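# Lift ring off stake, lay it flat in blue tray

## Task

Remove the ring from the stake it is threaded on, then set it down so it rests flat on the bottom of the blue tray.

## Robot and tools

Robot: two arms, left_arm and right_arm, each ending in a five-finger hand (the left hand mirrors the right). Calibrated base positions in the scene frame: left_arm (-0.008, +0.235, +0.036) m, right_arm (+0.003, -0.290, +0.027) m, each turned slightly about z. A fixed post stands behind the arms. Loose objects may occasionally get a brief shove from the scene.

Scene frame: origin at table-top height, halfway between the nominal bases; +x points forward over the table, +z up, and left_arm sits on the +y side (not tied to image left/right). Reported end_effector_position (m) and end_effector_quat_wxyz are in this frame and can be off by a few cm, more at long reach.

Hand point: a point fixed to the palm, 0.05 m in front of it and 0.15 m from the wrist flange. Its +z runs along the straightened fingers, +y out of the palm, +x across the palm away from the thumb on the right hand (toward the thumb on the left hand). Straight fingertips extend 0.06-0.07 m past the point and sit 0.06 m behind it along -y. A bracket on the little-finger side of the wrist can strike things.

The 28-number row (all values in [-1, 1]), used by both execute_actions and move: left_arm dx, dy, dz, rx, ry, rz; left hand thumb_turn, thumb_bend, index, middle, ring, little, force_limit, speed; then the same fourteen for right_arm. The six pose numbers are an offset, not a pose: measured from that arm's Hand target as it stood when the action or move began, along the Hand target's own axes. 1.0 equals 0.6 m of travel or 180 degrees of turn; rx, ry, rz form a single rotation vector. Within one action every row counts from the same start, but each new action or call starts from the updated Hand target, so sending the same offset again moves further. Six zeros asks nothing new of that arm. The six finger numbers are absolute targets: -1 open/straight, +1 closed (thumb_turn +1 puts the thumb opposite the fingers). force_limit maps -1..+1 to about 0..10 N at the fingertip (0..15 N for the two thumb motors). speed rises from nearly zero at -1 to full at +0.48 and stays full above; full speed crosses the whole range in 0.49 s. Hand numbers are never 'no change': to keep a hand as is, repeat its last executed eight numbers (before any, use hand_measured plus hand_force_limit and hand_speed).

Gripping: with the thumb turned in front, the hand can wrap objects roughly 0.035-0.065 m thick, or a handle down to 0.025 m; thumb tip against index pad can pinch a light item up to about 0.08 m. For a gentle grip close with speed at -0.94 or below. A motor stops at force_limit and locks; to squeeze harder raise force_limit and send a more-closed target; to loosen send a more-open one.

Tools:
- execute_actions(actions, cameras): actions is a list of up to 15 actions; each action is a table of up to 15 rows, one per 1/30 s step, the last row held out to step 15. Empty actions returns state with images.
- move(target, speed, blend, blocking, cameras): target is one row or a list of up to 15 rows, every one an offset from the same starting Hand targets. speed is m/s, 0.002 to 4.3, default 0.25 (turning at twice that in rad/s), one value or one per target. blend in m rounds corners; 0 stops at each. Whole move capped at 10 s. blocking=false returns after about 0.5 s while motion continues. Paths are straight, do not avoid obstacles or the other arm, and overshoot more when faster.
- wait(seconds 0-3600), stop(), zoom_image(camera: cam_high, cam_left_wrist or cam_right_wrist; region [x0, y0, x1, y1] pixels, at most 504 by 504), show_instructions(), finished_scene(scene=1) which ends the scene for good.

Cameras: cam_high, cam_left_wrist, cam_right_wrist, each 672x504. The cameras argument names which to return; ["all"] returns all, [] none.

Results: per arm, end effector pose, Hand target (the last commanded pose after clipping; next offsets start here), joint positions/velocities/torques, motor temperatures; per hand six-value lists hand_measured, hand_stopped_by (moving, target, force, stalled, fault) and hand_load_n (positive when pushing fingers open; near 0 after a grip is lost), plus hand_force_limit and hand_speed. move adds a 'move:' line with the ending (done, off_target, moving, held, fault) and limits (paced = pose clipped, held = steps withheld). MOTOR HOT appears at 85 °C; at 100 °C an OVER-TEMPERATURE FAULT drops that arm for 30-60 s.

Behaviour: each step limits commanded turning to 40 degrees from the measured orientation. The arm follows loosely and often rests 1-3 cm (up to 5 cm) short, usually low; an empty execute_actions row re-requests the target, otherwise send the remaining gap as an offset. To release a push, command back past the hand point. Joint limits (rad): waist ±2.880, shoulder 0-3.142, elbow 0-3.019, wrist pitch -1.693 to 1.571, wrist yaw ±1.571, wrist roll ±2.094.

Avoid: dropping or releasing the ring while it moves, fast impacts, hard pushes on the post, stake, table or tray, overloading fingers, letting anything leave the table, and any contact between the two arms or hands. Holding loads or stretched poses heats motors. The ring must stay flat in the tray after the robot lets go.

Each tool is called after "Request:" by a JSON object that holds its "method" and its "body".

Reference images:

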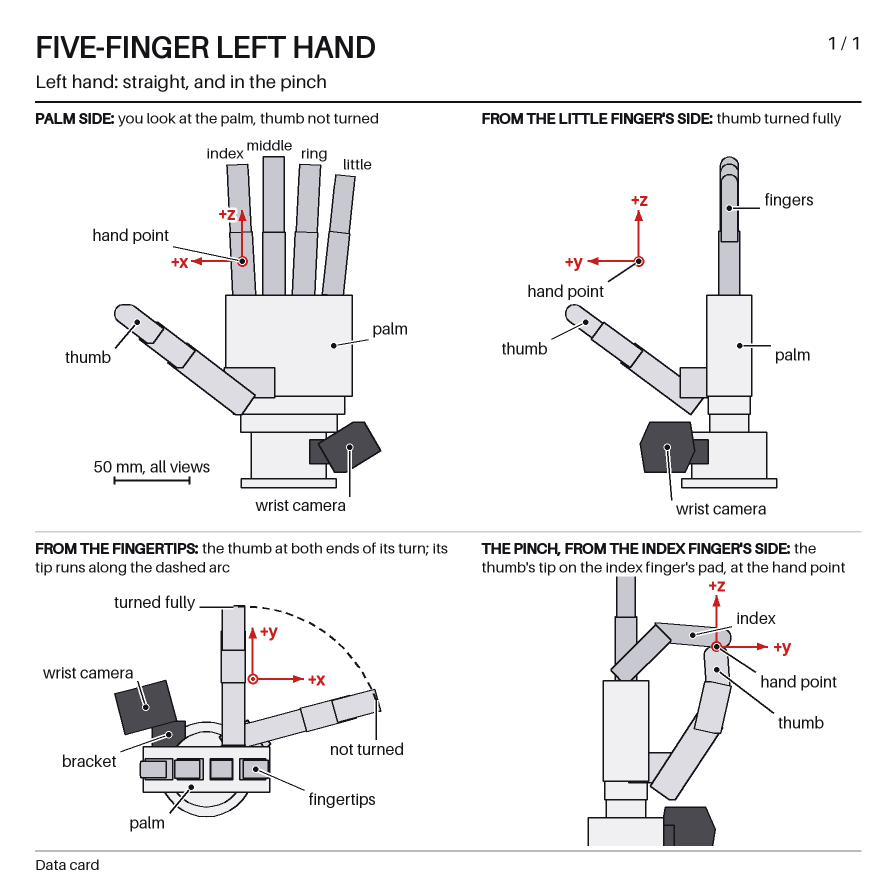

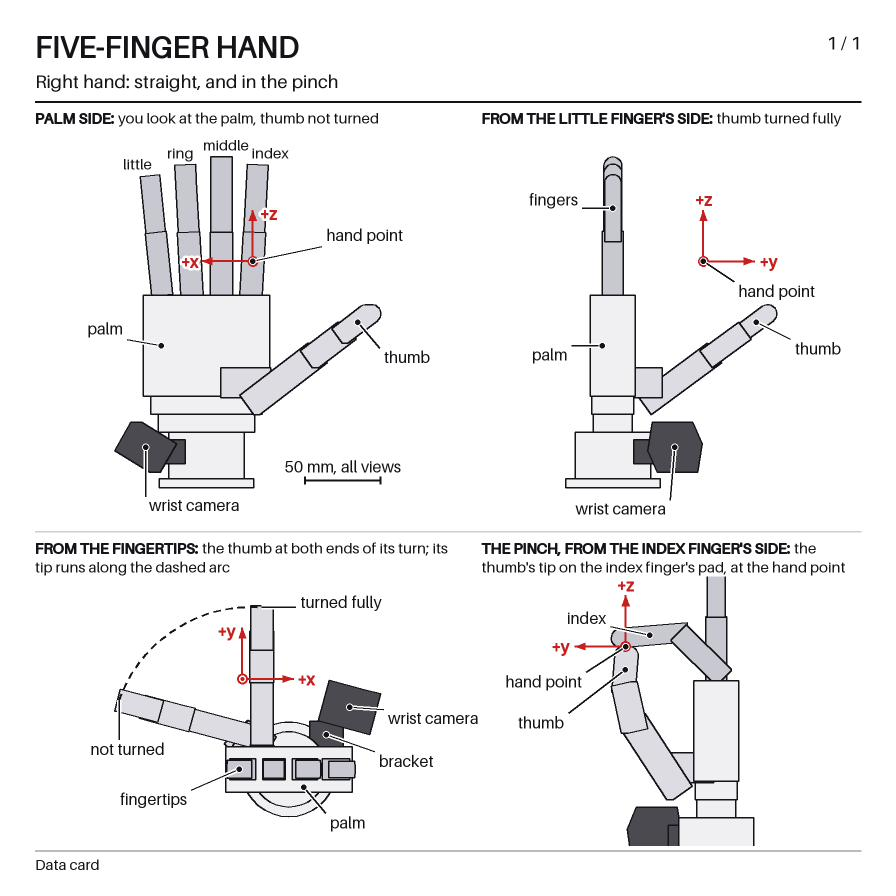

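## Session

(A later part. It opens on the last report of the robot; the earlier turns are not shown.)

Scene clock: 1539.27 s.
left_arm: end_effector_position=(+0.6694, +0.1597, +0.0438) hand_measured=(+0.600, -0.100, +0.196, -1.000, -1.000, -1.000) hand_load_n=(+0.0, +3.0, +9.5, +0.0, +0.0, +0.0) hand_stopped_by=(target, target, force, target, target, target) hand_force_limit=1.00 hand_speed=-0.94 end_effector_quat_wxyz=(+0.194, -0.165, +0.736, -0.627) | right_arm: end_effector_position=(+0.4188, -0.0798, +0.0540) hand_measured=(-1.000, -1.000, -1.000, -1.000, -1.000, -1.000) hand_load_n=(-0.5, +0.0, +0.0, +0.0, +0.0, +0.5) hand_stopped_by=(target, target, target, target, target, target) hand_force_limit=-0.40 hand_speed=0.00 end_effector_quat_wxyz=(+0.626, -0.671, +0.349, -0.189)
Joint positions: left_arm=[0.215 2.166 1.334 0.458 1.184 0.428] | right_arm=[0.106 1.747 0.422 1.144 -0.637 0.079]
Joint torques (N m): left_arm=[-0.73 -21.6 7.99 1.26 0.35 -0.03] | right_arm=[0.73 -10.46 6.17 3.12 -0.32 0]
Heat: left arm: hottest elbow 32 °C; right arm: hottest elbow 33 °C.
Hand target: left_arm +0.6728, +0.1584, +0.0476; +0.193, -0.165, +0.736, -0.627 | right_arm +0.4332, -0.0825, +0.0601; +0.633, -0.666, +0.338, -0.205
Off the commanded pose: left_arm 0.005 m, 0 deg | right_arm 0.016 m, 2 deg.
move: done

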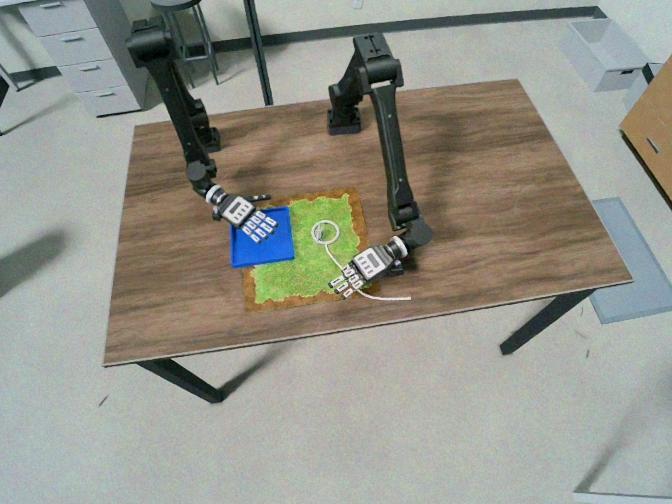

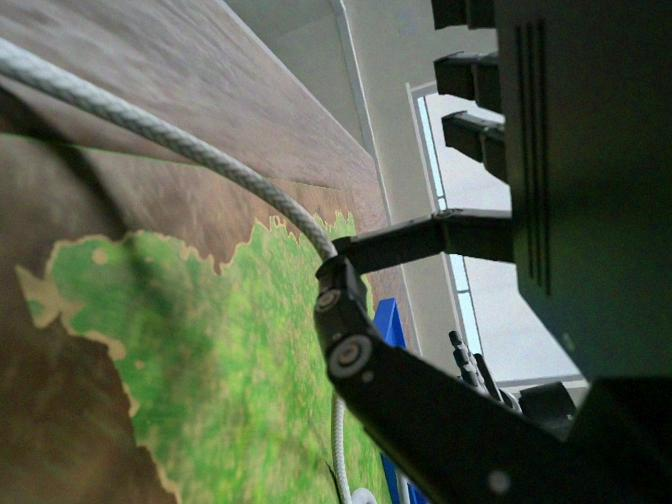

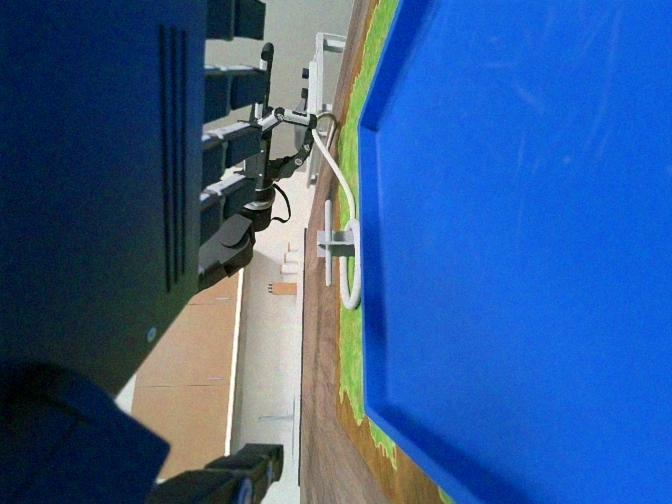

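Request:
{"method": "move", "body": {"target": [0.0022,-0.0322,0.1091,0,0,0,0.6,-0.1,0.2,-1,-1,-1,1.0,-0.94,0,0,0,0,0,0,-1,-1,-1,-1,-1,-1,-0.4,0], "speed": 0.05, "cameras": ["cam_left_wrist","cam_high","cam_right_wrist"]}}

Request:
{"method": "zoom_image", "body": {"camera": "cam_high", "region": [300, 210, 420, 310]}}

Scene clock: 1542.80 s.
left_arm: end_effector_position=(+0.6933, +0.1034, +0.0624) hand_measured=(+0.600, -0.100, +0.196, -1.000, -1.000, -1.000) hand_load_n=(+0.0, +3.0, +9.0, +0.0, +0.0, +0.0) hand_stopped_by=(target, target, force, target, target, target) hand_force_limit=1.00 hand_speed=-0.94 end_effector_quat_wxyz=(+0.194, -0.167, +0.737, -0.625) | right_arm: end_effector_position=(+0.4188, -0.0798, +0.0540) hand_measured=(-1.000, -1.000, -1.000, -1.000, -1.000, -1.000) hand_load_n=(-0.5, +0.0, +0.0, +0.0, +0.0, +0.0) hand_stopped_by=(target, target, target, target, target, target) hand_force_limit=-0.40 hand_speed=0.00 end_effector_quat_wxyz=(+0.626, -0.671, +0.349, -0.189)
Joint positions: left_arm=[0.121 2.166 1.392 0.458 1.091 0.359] | right_arm=[0.106 1.747 0.422 1.144 -0.637 0.079]
Joint torques (N m): left_arm=[-0.67 -19.43 10.44 2.19 0.22 -0.08] | right_arm=[0.67 -10.05 6.01 3.19 -0.28 -0.02]
Heat: left arm: hottest elbow 32 °C; right arm: hottest elbow 33 °C.
Hand target: left_arm +0.7039, +0.0984, +0.0575; +0.193, -0.165, +0.736, -0.627 | right_arm +0.4332, -0.0825, +0.0601; +0.633, -0.666, +0.338, -0.205
Off the commanded pose: left_arm 0.013 m, 0 deg | right_arm 0.016 m, 2 deg.
move: off_target (left_arm)

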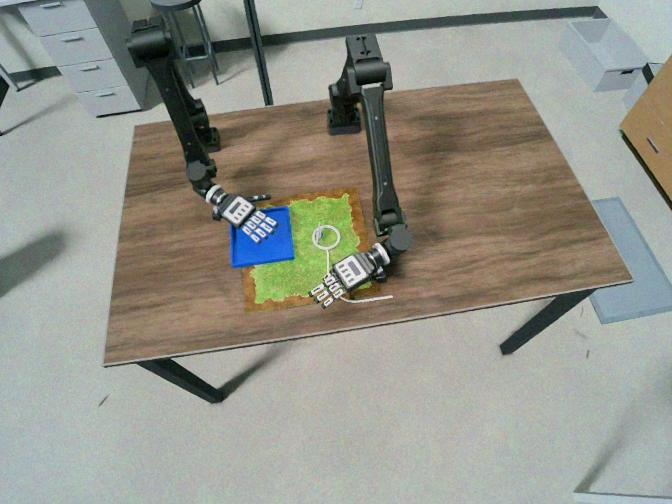

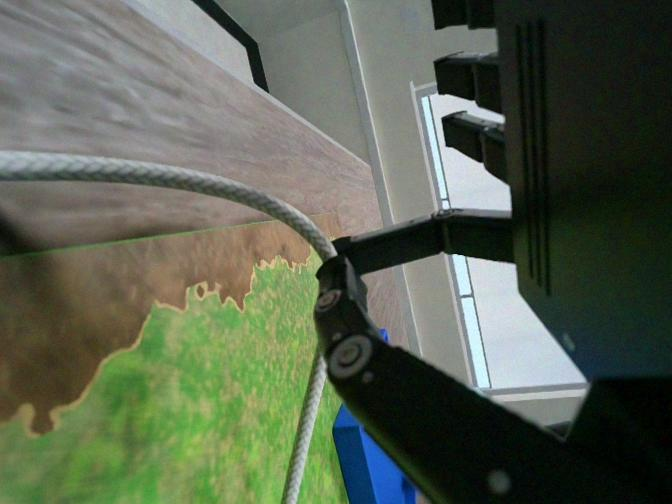

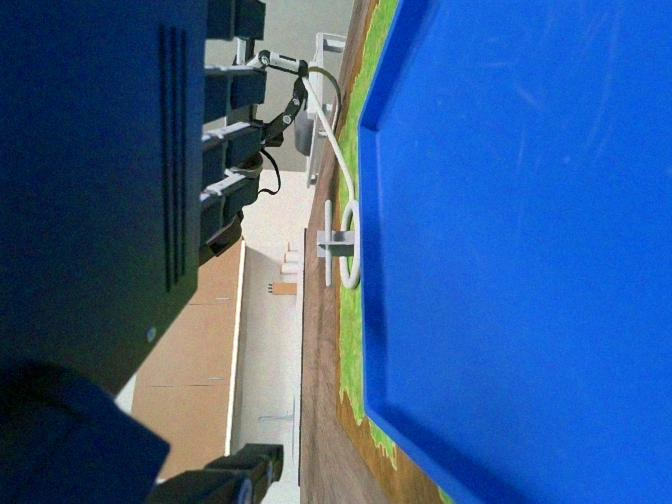

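Scaled by 4.200 from the camera's image (finer frame: 960x720).

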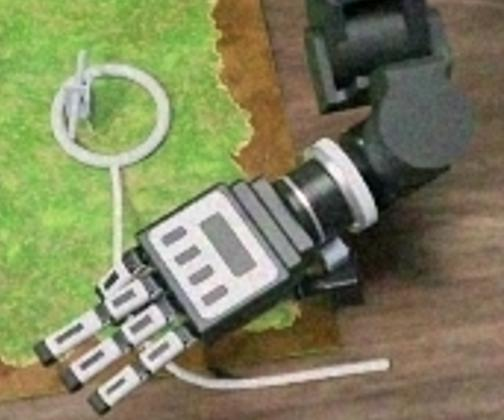

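Request:
{"method": "move", "body": {"target": [-0.0193,-0.0078,0.0676,0,0,0,0.6,-0.1,0.2,-1,-1,-1,1.0,-0.94,0,0,0,0,0,0,-1,-1,-1,-1,-1,-1,-0.4,0], "speed": 0.04, "cameras": ["cam_left_wrist","cam_high","cam_right_wrist"]}}

Request:
{"method": "zoom_image", "body": {"camera": "cam_high", "region": [300, 210, 420, 310]}}

Request:
{"method": "zoom_image", "body": {"camera": "cam_right_wrist", "region": [290, 170, 390, 320]}}

Scene clock: 1544.97 s.
left_arm: end_effector_position=(+0.7181, +0.0735, +0.0561) hand_measured=(+0.600, -0.100, +0.196, -1.000, -1.000, -1.000) hand_load_n=(+0.0, +3.5, +8.5, +0.0, +0.0, +0.0) hand_stopped_by=(target, target, force, target, target, target) hand_force_limit=1.00 hand_speed=-0.94 end_effector_quat_wxyz=(+0.187, -0.170, +0.737, -0.627) | right_arm: end_effector_position=(+0.4188, -0.0798, +0.0540) hand_measured=(-1.000, -1.000, -1.000, -1.000, -1.000, -1.000) hand_load_n=(-0.5, +0.0, +0.0, -0.5, +0.0, +0.0) hand_stopped_by=(target, target, target, target, target, target) hand_force_limit=-0.40 hand_speed=0.00 end_effector_quat_wxyz=(+0.626, -0.671, +0.349, -0.189)
Joint positions: left_arm=[0.074 2.227 1.487 0.444 1.053 0.322] | right_arm=[0.106 1.747 0.422 1.144 -0.637 0.079]
Joint torques (N m): left_arm=[-0.5 -20.95 11.81 1.72 -0.1 -0.03] | right_arm=[-0.03 -10.34 6.06 3.18 -0.29 0.01]
Heat: left arm: hottest elbow 32 °C; right arm: hottest elbow 33 °C.
Hand target: left_arm +0.7339, +0.0684, +0.0575; +0.193, -0.165, +0.736, -0.627 | right_arm +0.4332, -0.0825, +0.0601; +0.633, -0.666, +0.338, -0.205
Off the commanded pose: left_arm 0.017 m, 1 deg | right_arm 0.016 m, 2 deg.
move: off_target (left_arm)

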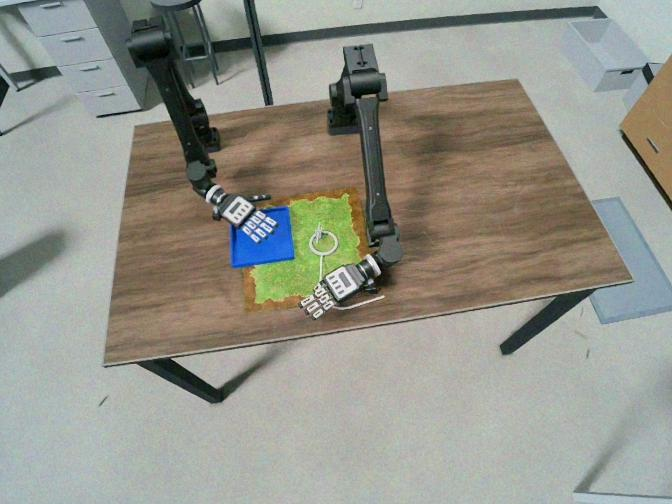

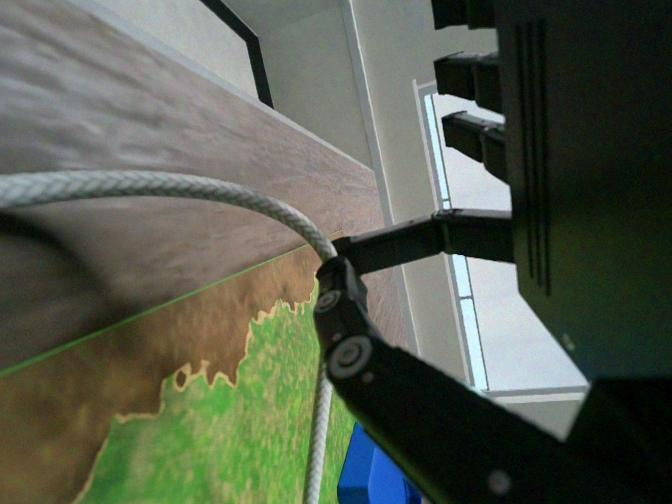

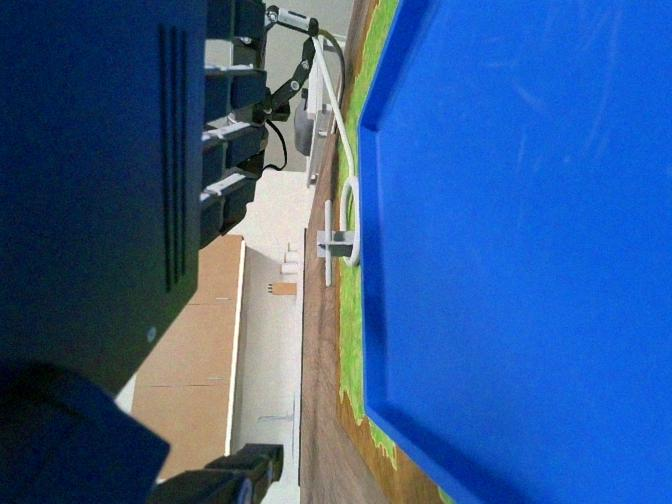

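Scaled by 4.200 from the camera's image (finer frame: 960x720).

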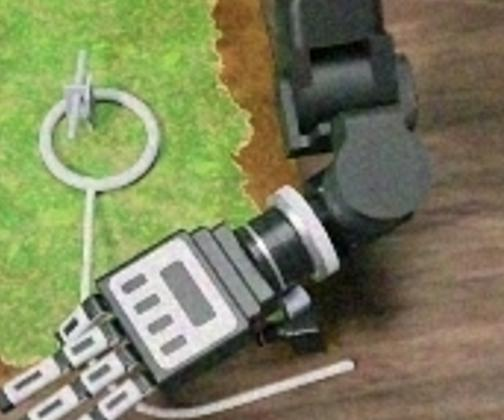

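Scaled by 3.360 from the camera's image (finer frame: 960x720).

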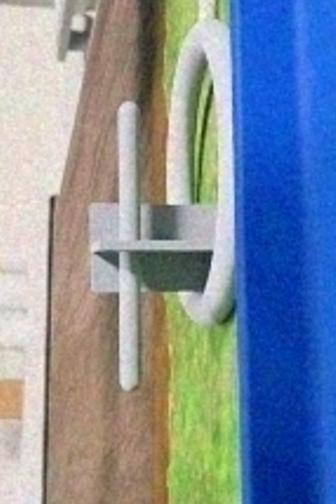

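Request:
{"method": "move", "body": {"target": [0.0463,-0.0992,-0.0540,0,0,0,0.6,-0.1,0.2,-1,-1,-1,1.0,-0.94,0,0,0,0,0,0,-1,-1,-1,-1,-1,-1,-0.4,0], "speed": 0.06, "cameras": ["cam_high","cam_right_wrist"]}}

Request:
{"method": "zoom_image", "body": {"camera": "cam_high", "region": [280, 200, 400, 300]}}

Request:
{"method": "zoom_image", "body": {"camera": "cam_right_wrist", "region": [250, 20, 400, 320]}}

Scene clock: 1549.53 s.
left_arm: end_effector_position=(+0.6950, +0.0729, +0.1159) hand_measured=(+0.600, -0.100, +0.196, -1.000, -1.000, -1.000) hand_load_n=(+0.0, +3.5, +9.0, +0.0, +0.0, +0.0) hand_stopped_by=(target, target, force, target, target, target) hand_force_limit=1.00 hand_speed=-0.94 end_effector_quat_wxyz=(+0.192, -0.164, +0.736, -0.628) | right_arm: end_effector_position=(+0.4188, -0.0798, +0.0540) hand_measured=(-1.000, -1.000, -1.000, -1.000, -1.000, -1.000) hand_load_n=(+0.0, +0.0, +0.0, +0.0, +0.0, +0.0) hand_stopped_by=(target, target, target, target, target, target) hand_force_limit=-0.40 hand_speed=0.00 end_effector_quat_wxyz=(+0.626, -0.671, +0.349, -0.189)
Joint positions: left_arm=[0.074 2.081 1.405 0.397 1.054 0.321] | right_arm=[0.106 1.747 0.422 1.144 -0.637 0.079]
Joint torques (N m): left_arm=[-0.15 -22.07 7.69 1.65 0.22 0.03] | right_arm=[0.5 -9.93 6.06 2.89 -0.35 -0.05]
Heat: left arm: hottest elbow 32 °C; right arm: hottest elbow 33 °C.
Hand target: left_arm +0.6938, +0.0734, +0.1185; +0.193, -0.165, +0.736, -0.627 | right_arm +0.4332, -0.0825, +0.0601; +0.633, -0.666, +0.338, -0.205
Off the commanded pose: left_arm 0.003 m, 0 deg | right_arm 0.016 m, 2 deg.
move: done

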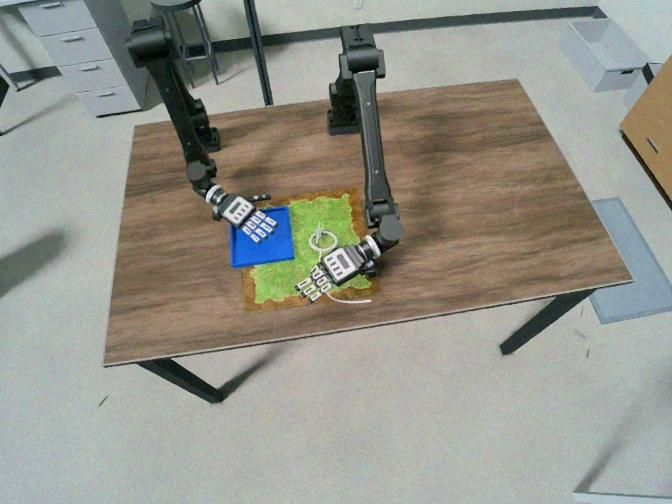

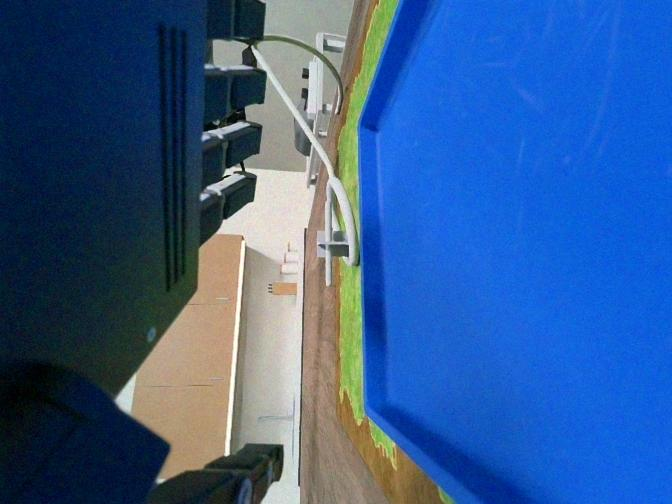

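Scaled by 4.200 from the camera's image (finer frame: 960x720).

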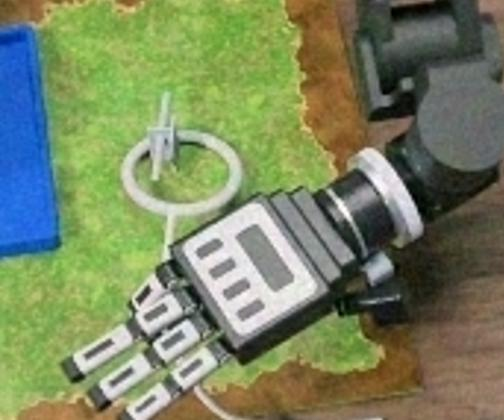

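Scaled by 1.680 from the camera's image (finer frame: 960x720).

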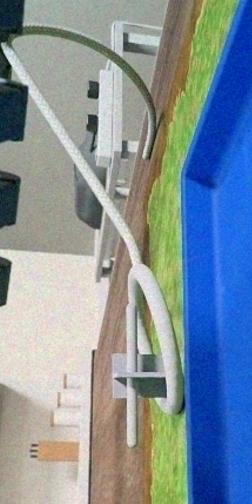

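Request:
{"method": "zoom_image", "body": {"camera": "cam_right_wrist", "region": [300, 150, 380, 280]}}

Scaled by 3.877 from the camera's image (finer frame: 960x720).

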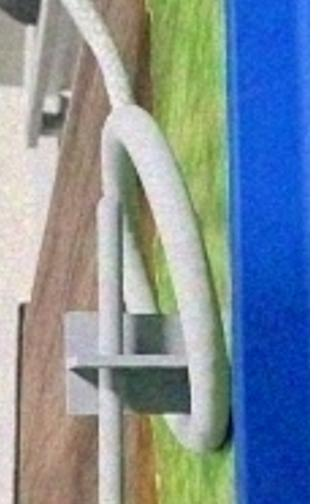

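Request:
{"method": "move", "body": {"target": [[0.0509,-0.0960,-0.0607,0,0,0,0.6,-0.1,0.2,-1,-1,-1,1.0,-0.94,0,0,0,0,0,0,-1,-1,-1,-1,-1,-1,-0.4,0],[0.0860,-0.1365,-0.0937,0,0,0,0.6,-0.1,0.2,-1,-1,-1,1.0,-0.94,0,0,0,0,0,0,-1,-1,-1,-1,-1,-1,-0.4,0]], "speed": 0.05, "blend": 0.01, "cameras": ["cam_high","cam_right_wrist"]}}

Request:
{"method": "zoom_image", "body": {"camera": "cam_right_wrist", "region": [250, 20, 400, 320]}}

Request:
{"method": "zoom_image", "body": {"camera": "cam_right_wrist", "region": [300, 150, 380, 280]}}

Scene clock: 1554.07 s.
left_arm: end_effector_position=(+0.6226, +0.0759, +0.2019) hand_measured=(+0.600, -0.100, +0.196, -1.000, -1.000, -1.000) hand_load_n=(+0.0, +4.0, +8.5, +0.0, +0.0, +0.0) hand_stopped_by=(target, target, force, target, target, target) hand_force_limit=1.00 hand_speed=-0.94 end_effector_quat_wxyz=(+0.188, -0.164, +0.735, -0.630) | right_arm: end_effector_position=(+0.4188, -0.0798, +0.0540) hand_measured=(-1.000, -1.000, -1.000, -1.000, -1.000, -1.000) hand_load_n=(-0.5, +0.0, +0.0, +0.0, +0.0, +0.0) hand_stopped_by=(target, target, target, target, target, target) hand_force_limit=-0.40 hand_speed=0.00 end_effector_quat_wxyz=(+0.626, -0.671, +0.349, -0.189)
Joint positions: left_arm=[0.083 1.799 1.221 0.292 1.07 0.324] | right_arm=[0.106 1.747 0.422 1.144 -0.637 0.079]
Joint torques (N m): left_arm=[0.62 -18.78 7.92 1.58 0.39 0.11] | right_arm=[0.73 -10.87 5.86 3.04 -0.31 -0.01]
Heat: left arm: hottest shoulder 32 °C; right arm: hottest elbow 33 °C.
Hand target: left_arm +0.6213, +0.0836, +0.2031; +0.193, -0.165, +0.736, -0.628 | right_arm +0.4332, -0.0825, +0.0601; +0.633, -0.666, +0.338, -0.205
Off the commanded pose: left_arm 0.008 m, 1 deg | right_arm 0.016 m, 2 deg.
move: done

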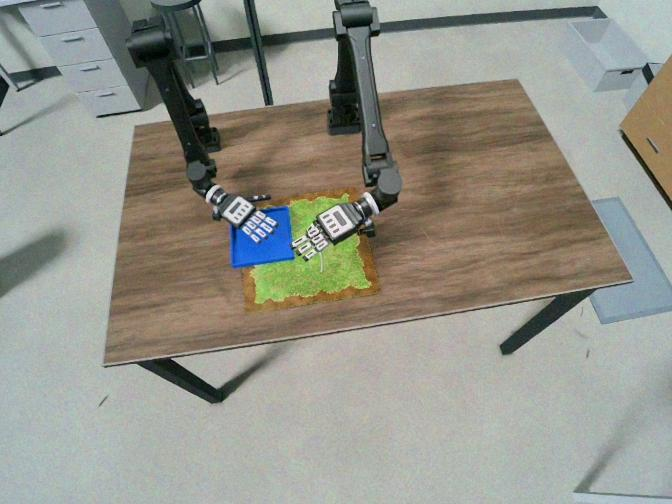

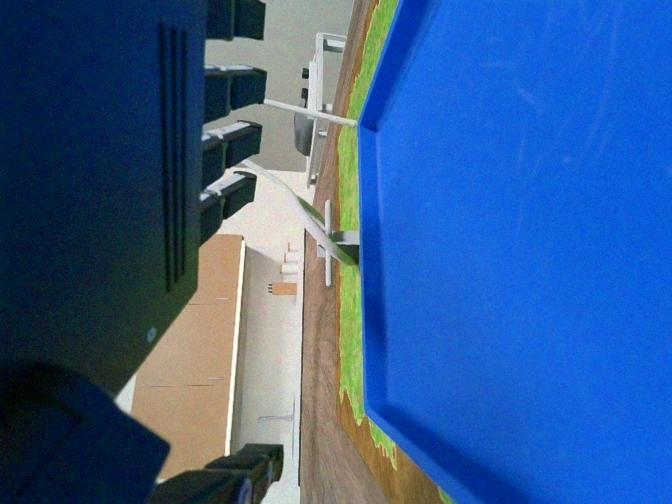

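Scaled by 1.680 from the camera's image (finer frame: 960x720).

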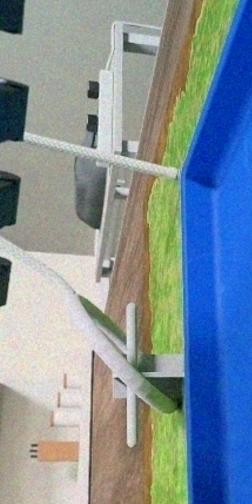

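Scaled by 3.877 from the camera's image (finer frame: 960x720).

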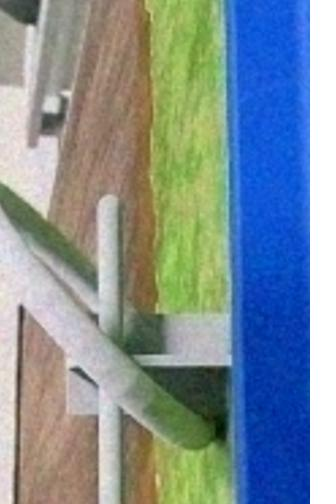

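Request:
{"method": "move", "body": {"target": [[0.0799,-0.0464,-0.0757,0,0,0,0.6,-0.1,0.2,-1,-1,-1,1.0,-0.94,0,0,0,0,0,0,-1,-1,-1,-1,-1,-1,-0.4,0],[0.1290,-0.0692,-0.1221,0,0,0,0.6,-0.1,0.2,-1,-1,-1,1.0,-0.94,0,0,0,0,0,0,-1,-1,-1,-1,-1,-1,-0.4,0]], "speed": 0.05, "blend": 0.01, "cameras": ["cam_high","cam_right_wrist","cam_left_wrist"]}}

Request:
{"method": "zoom_image", "body": {"camera": "cam_right_wrist", "region": [250, 20, 400, 320]}}

Request:
{"method": "zoom_image", "body": {"camera": "cam_right_wrist", "region": [260, 180, 380, 300]}}

Scene clock: 1558.40 s.
left_arm: end_effector_position=(+0.5207, +0.0965, +0.2506) hand_measured=(+0.600, -0.102, +0.196, -1.000, -1.000, -1.000) hand_load_n=(-1.0, +2.0, +4.0, +0.0, +0.0, +0.0) hand_stopped_by=(target, target, force, target, target, target) hand_force_limit=1.00 hand_speed=-0.94 end_effector_quat_wxyz=(+0.192, -0.162, +0.735, -0.630) | right_arm: end_effector_position=(+0.4188, -0.0798, +0.0540) hand_measured=(-1.000, -1.000, -1.000, -1.000, -1.000, -1.000) hand_load_n=(+0.0, +0.0, +0.0, +0.0, +0.0, +0.0) hand_stopped_by=(target, target, target, target, target, target) hand_force_limit=-0.40 hand_speed=0.00 end_effector_quat_wxyz=(+0.626, -0.671, +0.349, -0.189)
Joint positions: left_arm=[0.132 1.492 0.977 0.207 1.115 0.357] | right_arm=[0.106 1.747 0.422 1.144 -0.637 0.079]
Joint torques (N m): left_arm=[0.38 -13.45 7.94 1.43 0.51 0.1] | right_arm=[0.73 -11.22 6.02 3.11 -0.31 -0.05]
Heat: left arm: hottest shoulder 32 °C; right arm: hottest elbow 33 °C.
Hand target: left_arm +0.5179, +0.1025, +0.2483; +0.193, -0.165, +0.736, -0.628 | right_arm +0.4332, -0.0825, +0.0601; +0.633, -0.666, +0.338, -0.205
Off the commanded pose: left_arm 0.007 m, 1 deg | right_arm 0.016 m, 2 deg.
move: done

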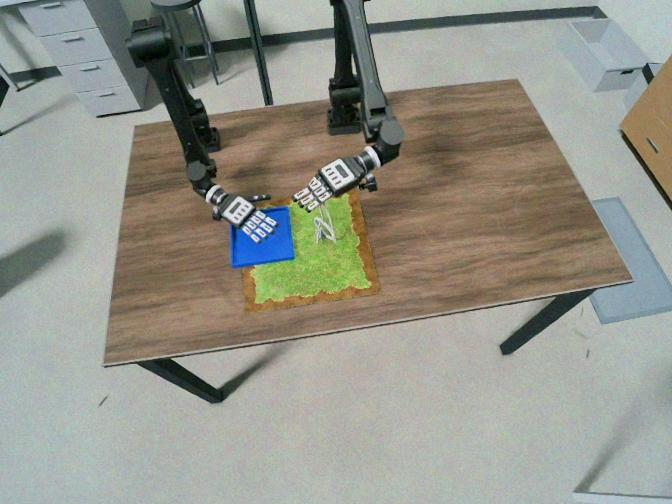

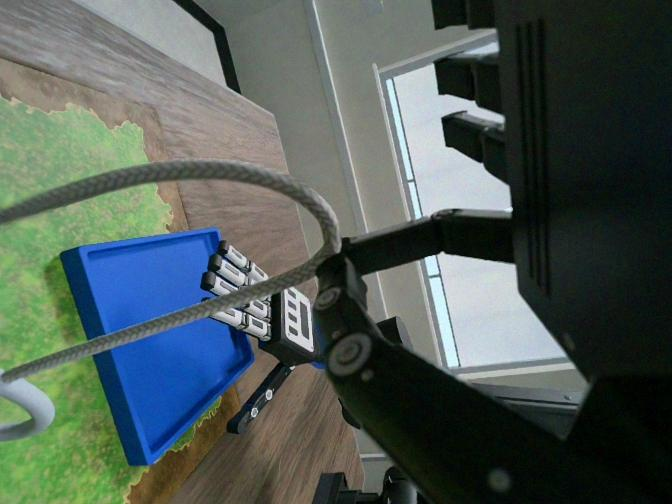

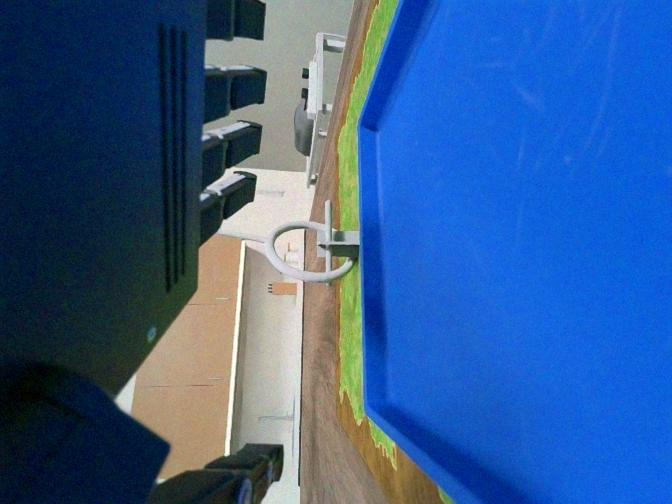

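Scaled by 1.680 from the camera's image (finer frame: 960x720).

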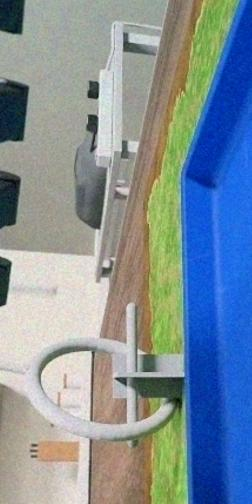

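Scaled by 4.200 from the camera's image (finer frame: 960x720).

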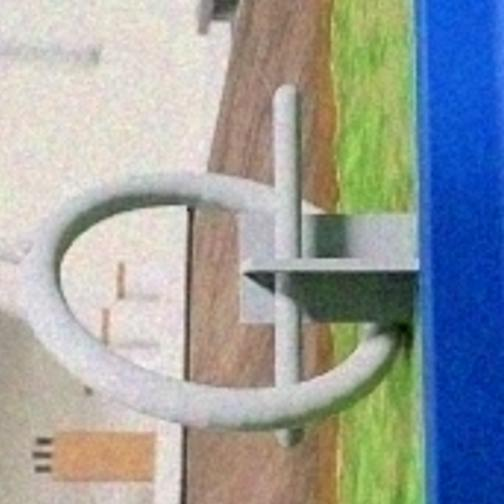

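Request:
{"method": "execute_actions", "body": {"actions": [[[0,0,0,0,0,0,0.6,-0.1,0.24,-1,-1,-1,1.0,-0.94,0,0,0,0,0,0,-1,-1,-1,-1,-1,-1,-0.4,0]]], "cameras": ["cam_high","cam_left_wrist","cam_right_wrist"]}}

Request:
{"method": "zoom_image", "body": {"camera": "cam_high", "region": [290, 180, 370, 260]}}

Request:
{"method": "zoom_image", "body": {"camera": "cam_left_wrist", "region": [220, 150, 420, 400]}}

Scene clock: 1559.90 s.
left_arm: end_effector_position=(+0.5207, +0.0965, +0.2506) hand_measured=(+0.600, -0.102, +0.228, -1.000, -1.000, -1.000) hand_load_n=(-1.5, +3.5, +10.0, +0.0, +0.0, +0.0) hand_stopped_by=(target, target, force, target, target, target) hand_force_limit=1.00 hand_speed=-0.94 end_effector_quat_wxyz=(+0.192, -0.162, +0.735, -0.630) | right_arm: end_effector_position=(+0.4188, -0.0798, +0.0540) hand_measured=(-1.000, -1.000, -1.000, -1.000, -1.000, -1.000) hand_load_n=(+0.0, +0.0, +0.0, +0.0, -0.5, +0.0) hand_stopped_by=(target, target, target, target, target, target) hand_force_limit=-0.40 hand_speed=0.00 end_effector_quat_wxyz=(+0.626, -0.671, +0.349, -0.189)
Joint positions: left_arm=[0.132 1.492 0.977 0.207 1.115 0.358] | right_arm=[0.106 1.747 0.422 1.144 -0.637 0.079]
Joint torques (N m): left_arm=[0.56 -13.63 8.02 1.44 0.53 0.1] | right_arm=[0.56 -10.81 5.89 3.02 -0.3 -0.01]
Heat: left arm: hottest shoulder 32 °C; right arm: hottest elbow 33 °C.
Hand target: left_arm +0.5178, +0.1025, +0.2483; +0.193, -0.165, +0.736, -0.628 | right_arm +0.4332, -0.0825, +0.0601; +0.633, -0.666, +0.338, -0.205
Off the commanded pose: left_arm 0.007 m, 0 deg | right_arm 0.016 m, 2 deg.

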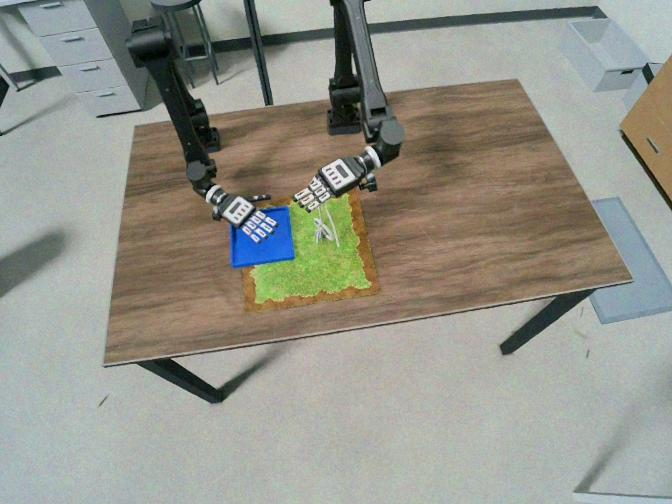

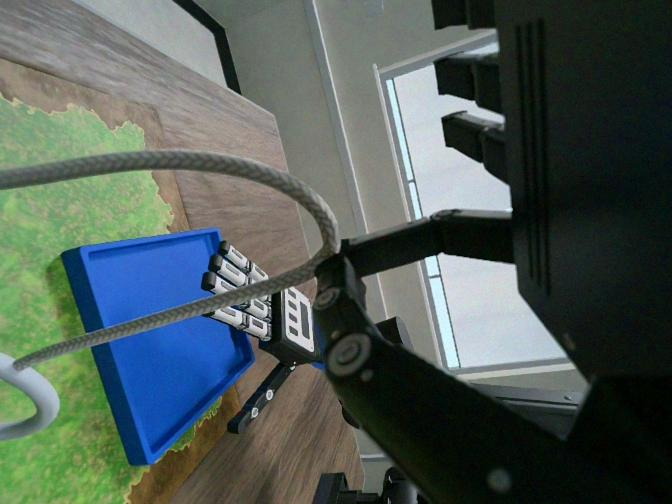

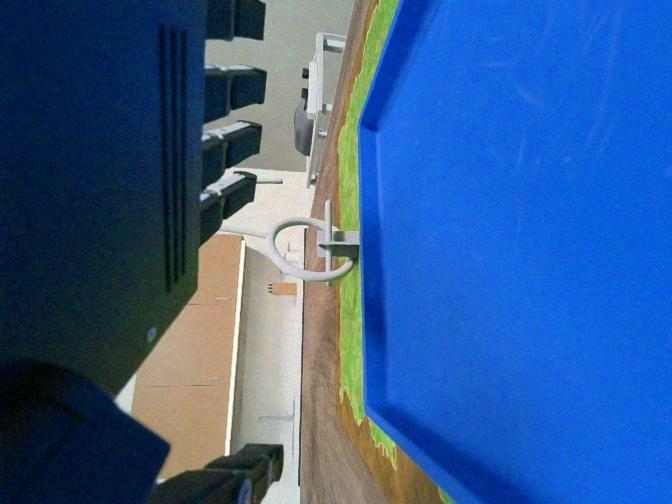

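Scaled by 6.300 from the camera's image (finer frame: 960x720).

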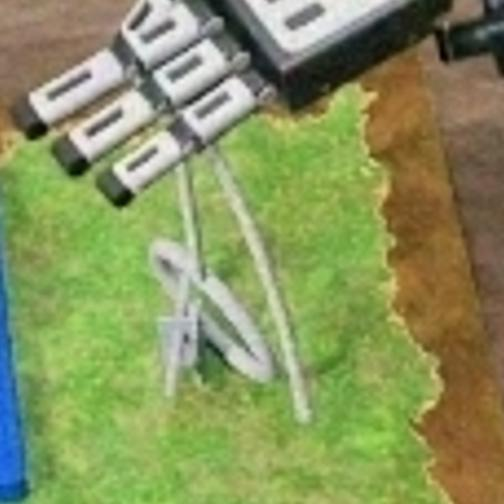

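Scaled by 2.016 from the camera's image (finer frame: 960x720).

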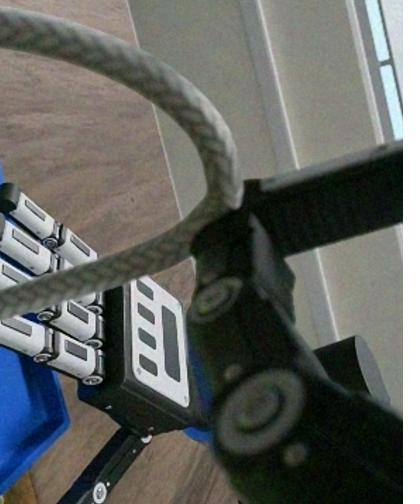

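Request:
{"method": "move", "body": {"target": [[0.0243,-0.0087,-0.0233,0,0,0,0.6,-0.1,0.24,-1,-1,-1,1.0,-0.94,0,0,0,0,0,0,-1,-1,-1,-1,-1,-1,-0.4,0],[0.0556,-0.0100,-0.0513,0,0,0,0.6,-0.1,0.24,-1,-1,-1,1.0,-0.94,0,0,0,0,0,0,-1,-1,-1,-1,-1,-1,-0.4,0]], "speed": 0.04, "blend": 0.005, "cameras": ["cam_high","cam_left_wrist","cam_right_wrist"]}}

Request:
{"method": "zoom_image", "body": {"camera": "cam_high", "region": [290, 180, 370, 260]}}

Request:
{"method": "zoom_image", "body": {"camera": "cam_right_wrist", "region": [240, 180, 380, 320]}}

Scene clock: 1563.63 s.
left_arm: end_effector_position=(+0.4766, +0.1066, +0.2550) hand_measured=(+0.600, -0.102, +0.228, -1.000, -1.000, -1.000) hand_load_n=(-2.0, +3.5, +10.0, +0.0, -0.5, +0.0) hand_stopped_by=(target, target, force, target, target, target) hand_force_limit=1.00 hand_speed=-0.94 end_effector_quat_wxyz=(+0.190, -0.164, +0.736, -0.629) | right_arm: end_effector_position=(+0.4188, -0.0798, +0.0540) hand_measured=(-1.000, -1.000, -1.000, -1.000, -1.000, -1.000) hand_load_n=(+0.0, +0.0, +0.0, +0.0, +0.0, +0.0) hand_stopped_by=(target, target, target, target, target, target) hand_force_limit=-0.40 hand_speed=0.00 end_effector_quat_wxyz=(+0.626, -0.671, +0.349, -0.189)
Joint positions: left_arm=[0.164 1.376 0.876 0.162 1.144 0.382] | right_arm=[0.106 1.747 0.422 1.144 -0.637 0.079]
Joint torques (N m): left_arm=[0.67 -11.99 8.25 1.48 0.62 0.1] | right_arm=[0.67 -10.81 6.02 2.97 -0.32 0.01]
Heat: left arm: hottest shoulder 32 °C; right arm: hottest elbow 33 °C.
Hand target: left_arm +0.4738, +0.1118, +0.2560; +0.193, -0.165, +0.736, -0.627 | right_arm +0.4332, -0.0825, +0.0601; +0.633, -0.666, +0.338, -0.205
Off the commanded pose: left_arm 0.006 m, 0 deg | right_arm 0.016 m, 2 deg.
move: done

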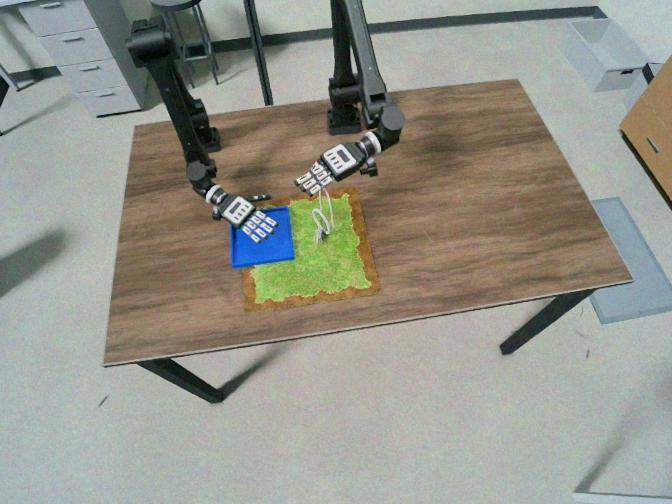

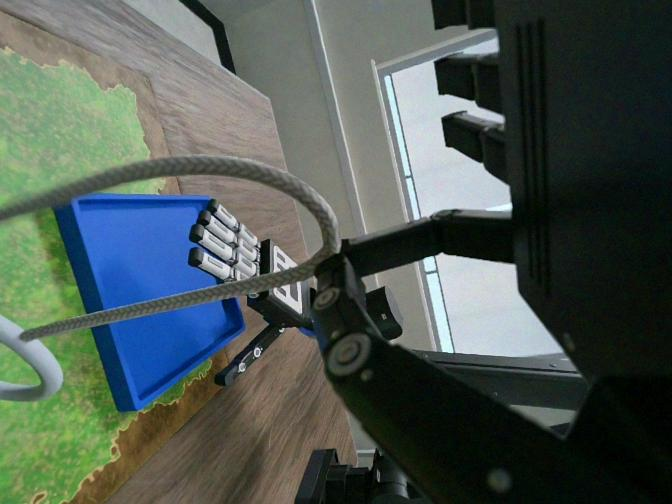

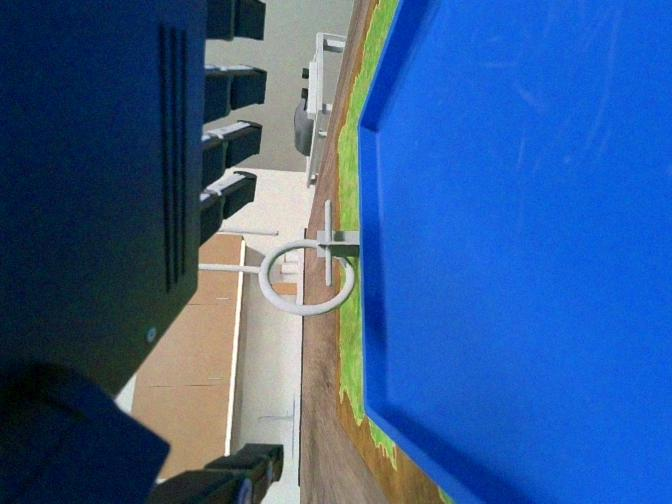

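Scaled by 6.300 from the camera's image (finer frame: 960x720).

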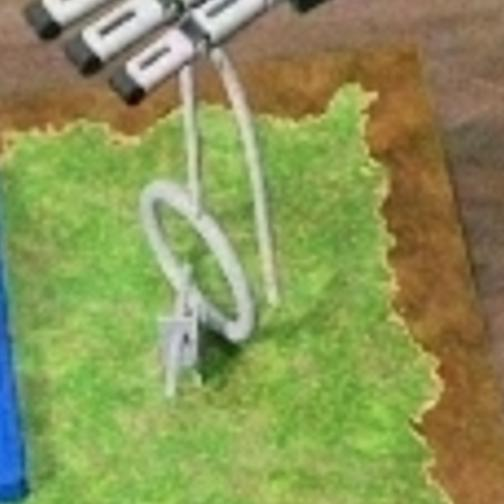

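Scaled by 3.600 from the camera's image (finer frame: 960x720).

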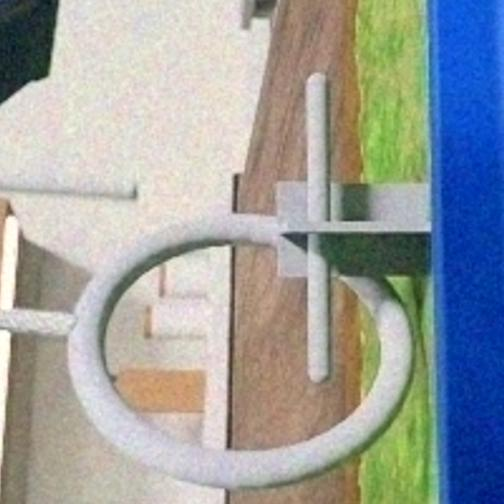

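Request:
{"method": "move", "body": {"target": [[0.0681,-0.0031,-0.0610,0,0,0,0.6,-0.1,0.24,-1,-1,-1,1.0,-0.94,0,0,0,0,0,0,-1,-1,-1,-1,-1,-1,-0.4,0]], "speed": 0.04, "cameras": ["cam_high","cam_left_wrist","cam_right_wrist"]}}

Request:
{"method": "zoom_image", "body": {"camera": "cam_high", "region": [290, 160, 370, 260]}}

Request:
{"method": "zoom_image", "body": {"camera": "cam_right_wrist", "region": [240, 180, 380, 380]}}

Scene clock: 1566.37 s.
left_arm: end_effector_position=(+0.4230, +0.1187, +0.2597) hand_measured=(+0.600, -0.102, +0.228, -1.000, -1.000, -1.000) hand_load_n=(-1.5, +3.5, +10.0, +0.0, +0.0, +0.0) hand_stopped_by=(target, target, force, target, target, target) hand_force_limit=1.00 hand_speed=-0.94 end_effector_quat_wxyz=(+0.190, -0.164, +0.736, -0.629) | right_arm: end_effector_position=(+0.4188, -0.0798, +0.0540) hand_measured=(-1.000, -1.000, -1.000, -1.000, -1.000, -1.000) hand_load_n=(-0.5, +0.0, +0.0, +0.0, +0.0, +0.0) hand_stopped_by=(target, target, target, target, target, target) hand_force_limit=-0.40 hand_speed=0.00 end_effector_quat_wxyz=(+0.626, -0.671, +0.349, -0.189)
Joint positions: left_arm=[0.212 1.226 0.764 0.085 1.189 0.426] | right_arm=[0.106 1.747 0.422 1.144 -0.637 0.079]
Joint torques (N m): left_arm=[0.73 -9.64 8.35 1.31 0.64 0.12] | right_arm=[0.03 -10.29 6.11 3 -0.3 -0.06]
Heat: left arm: hottest shoulder 32 °C; right arm: hottest elbow 33 °C.
Hand target: left_arm +0.4202, +0.1231, +0.2597; +0.193, -0.165, +0.736, -0.628 | right_arm +0.4332, -0.0825, +0.0601; +0.633, -0.666, +0.338, -0.205
Off the commanded pose: left_arm 0.005 m, 0 deg | right_arm 0.016 m, 2 deg.
move: done

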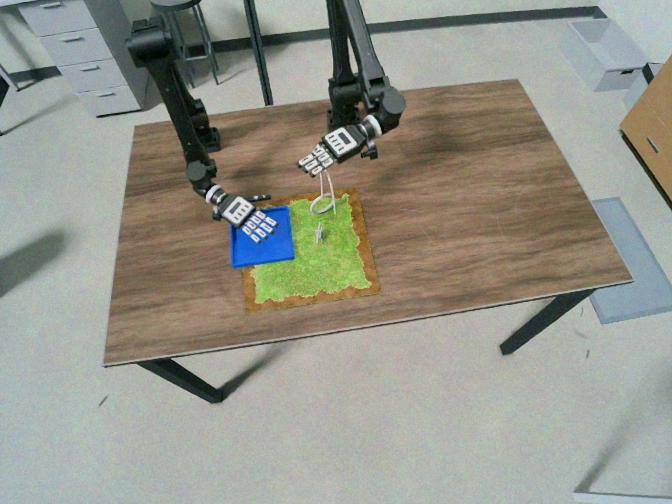

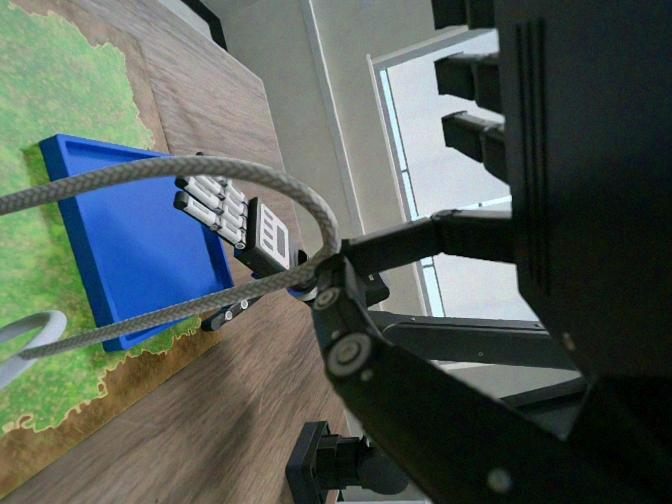

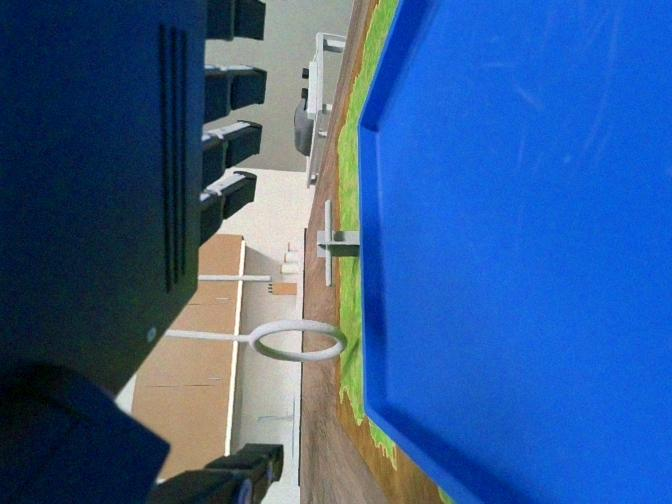

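Scaled by 5.040 from the camera's image (finer frame: 960x720).

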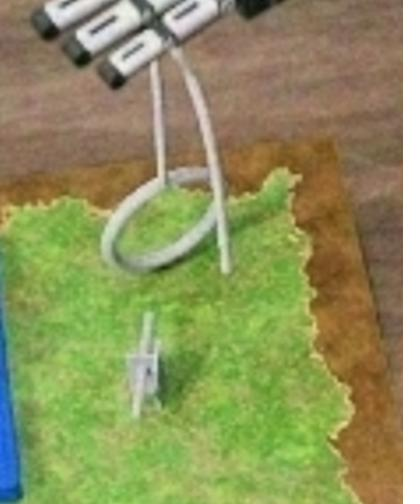

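Scaled by 2.520 from the camera's image (finer frame: 960x720).

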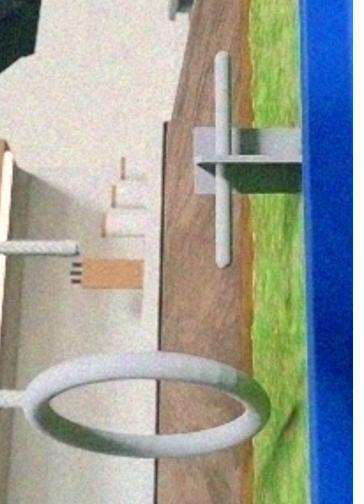

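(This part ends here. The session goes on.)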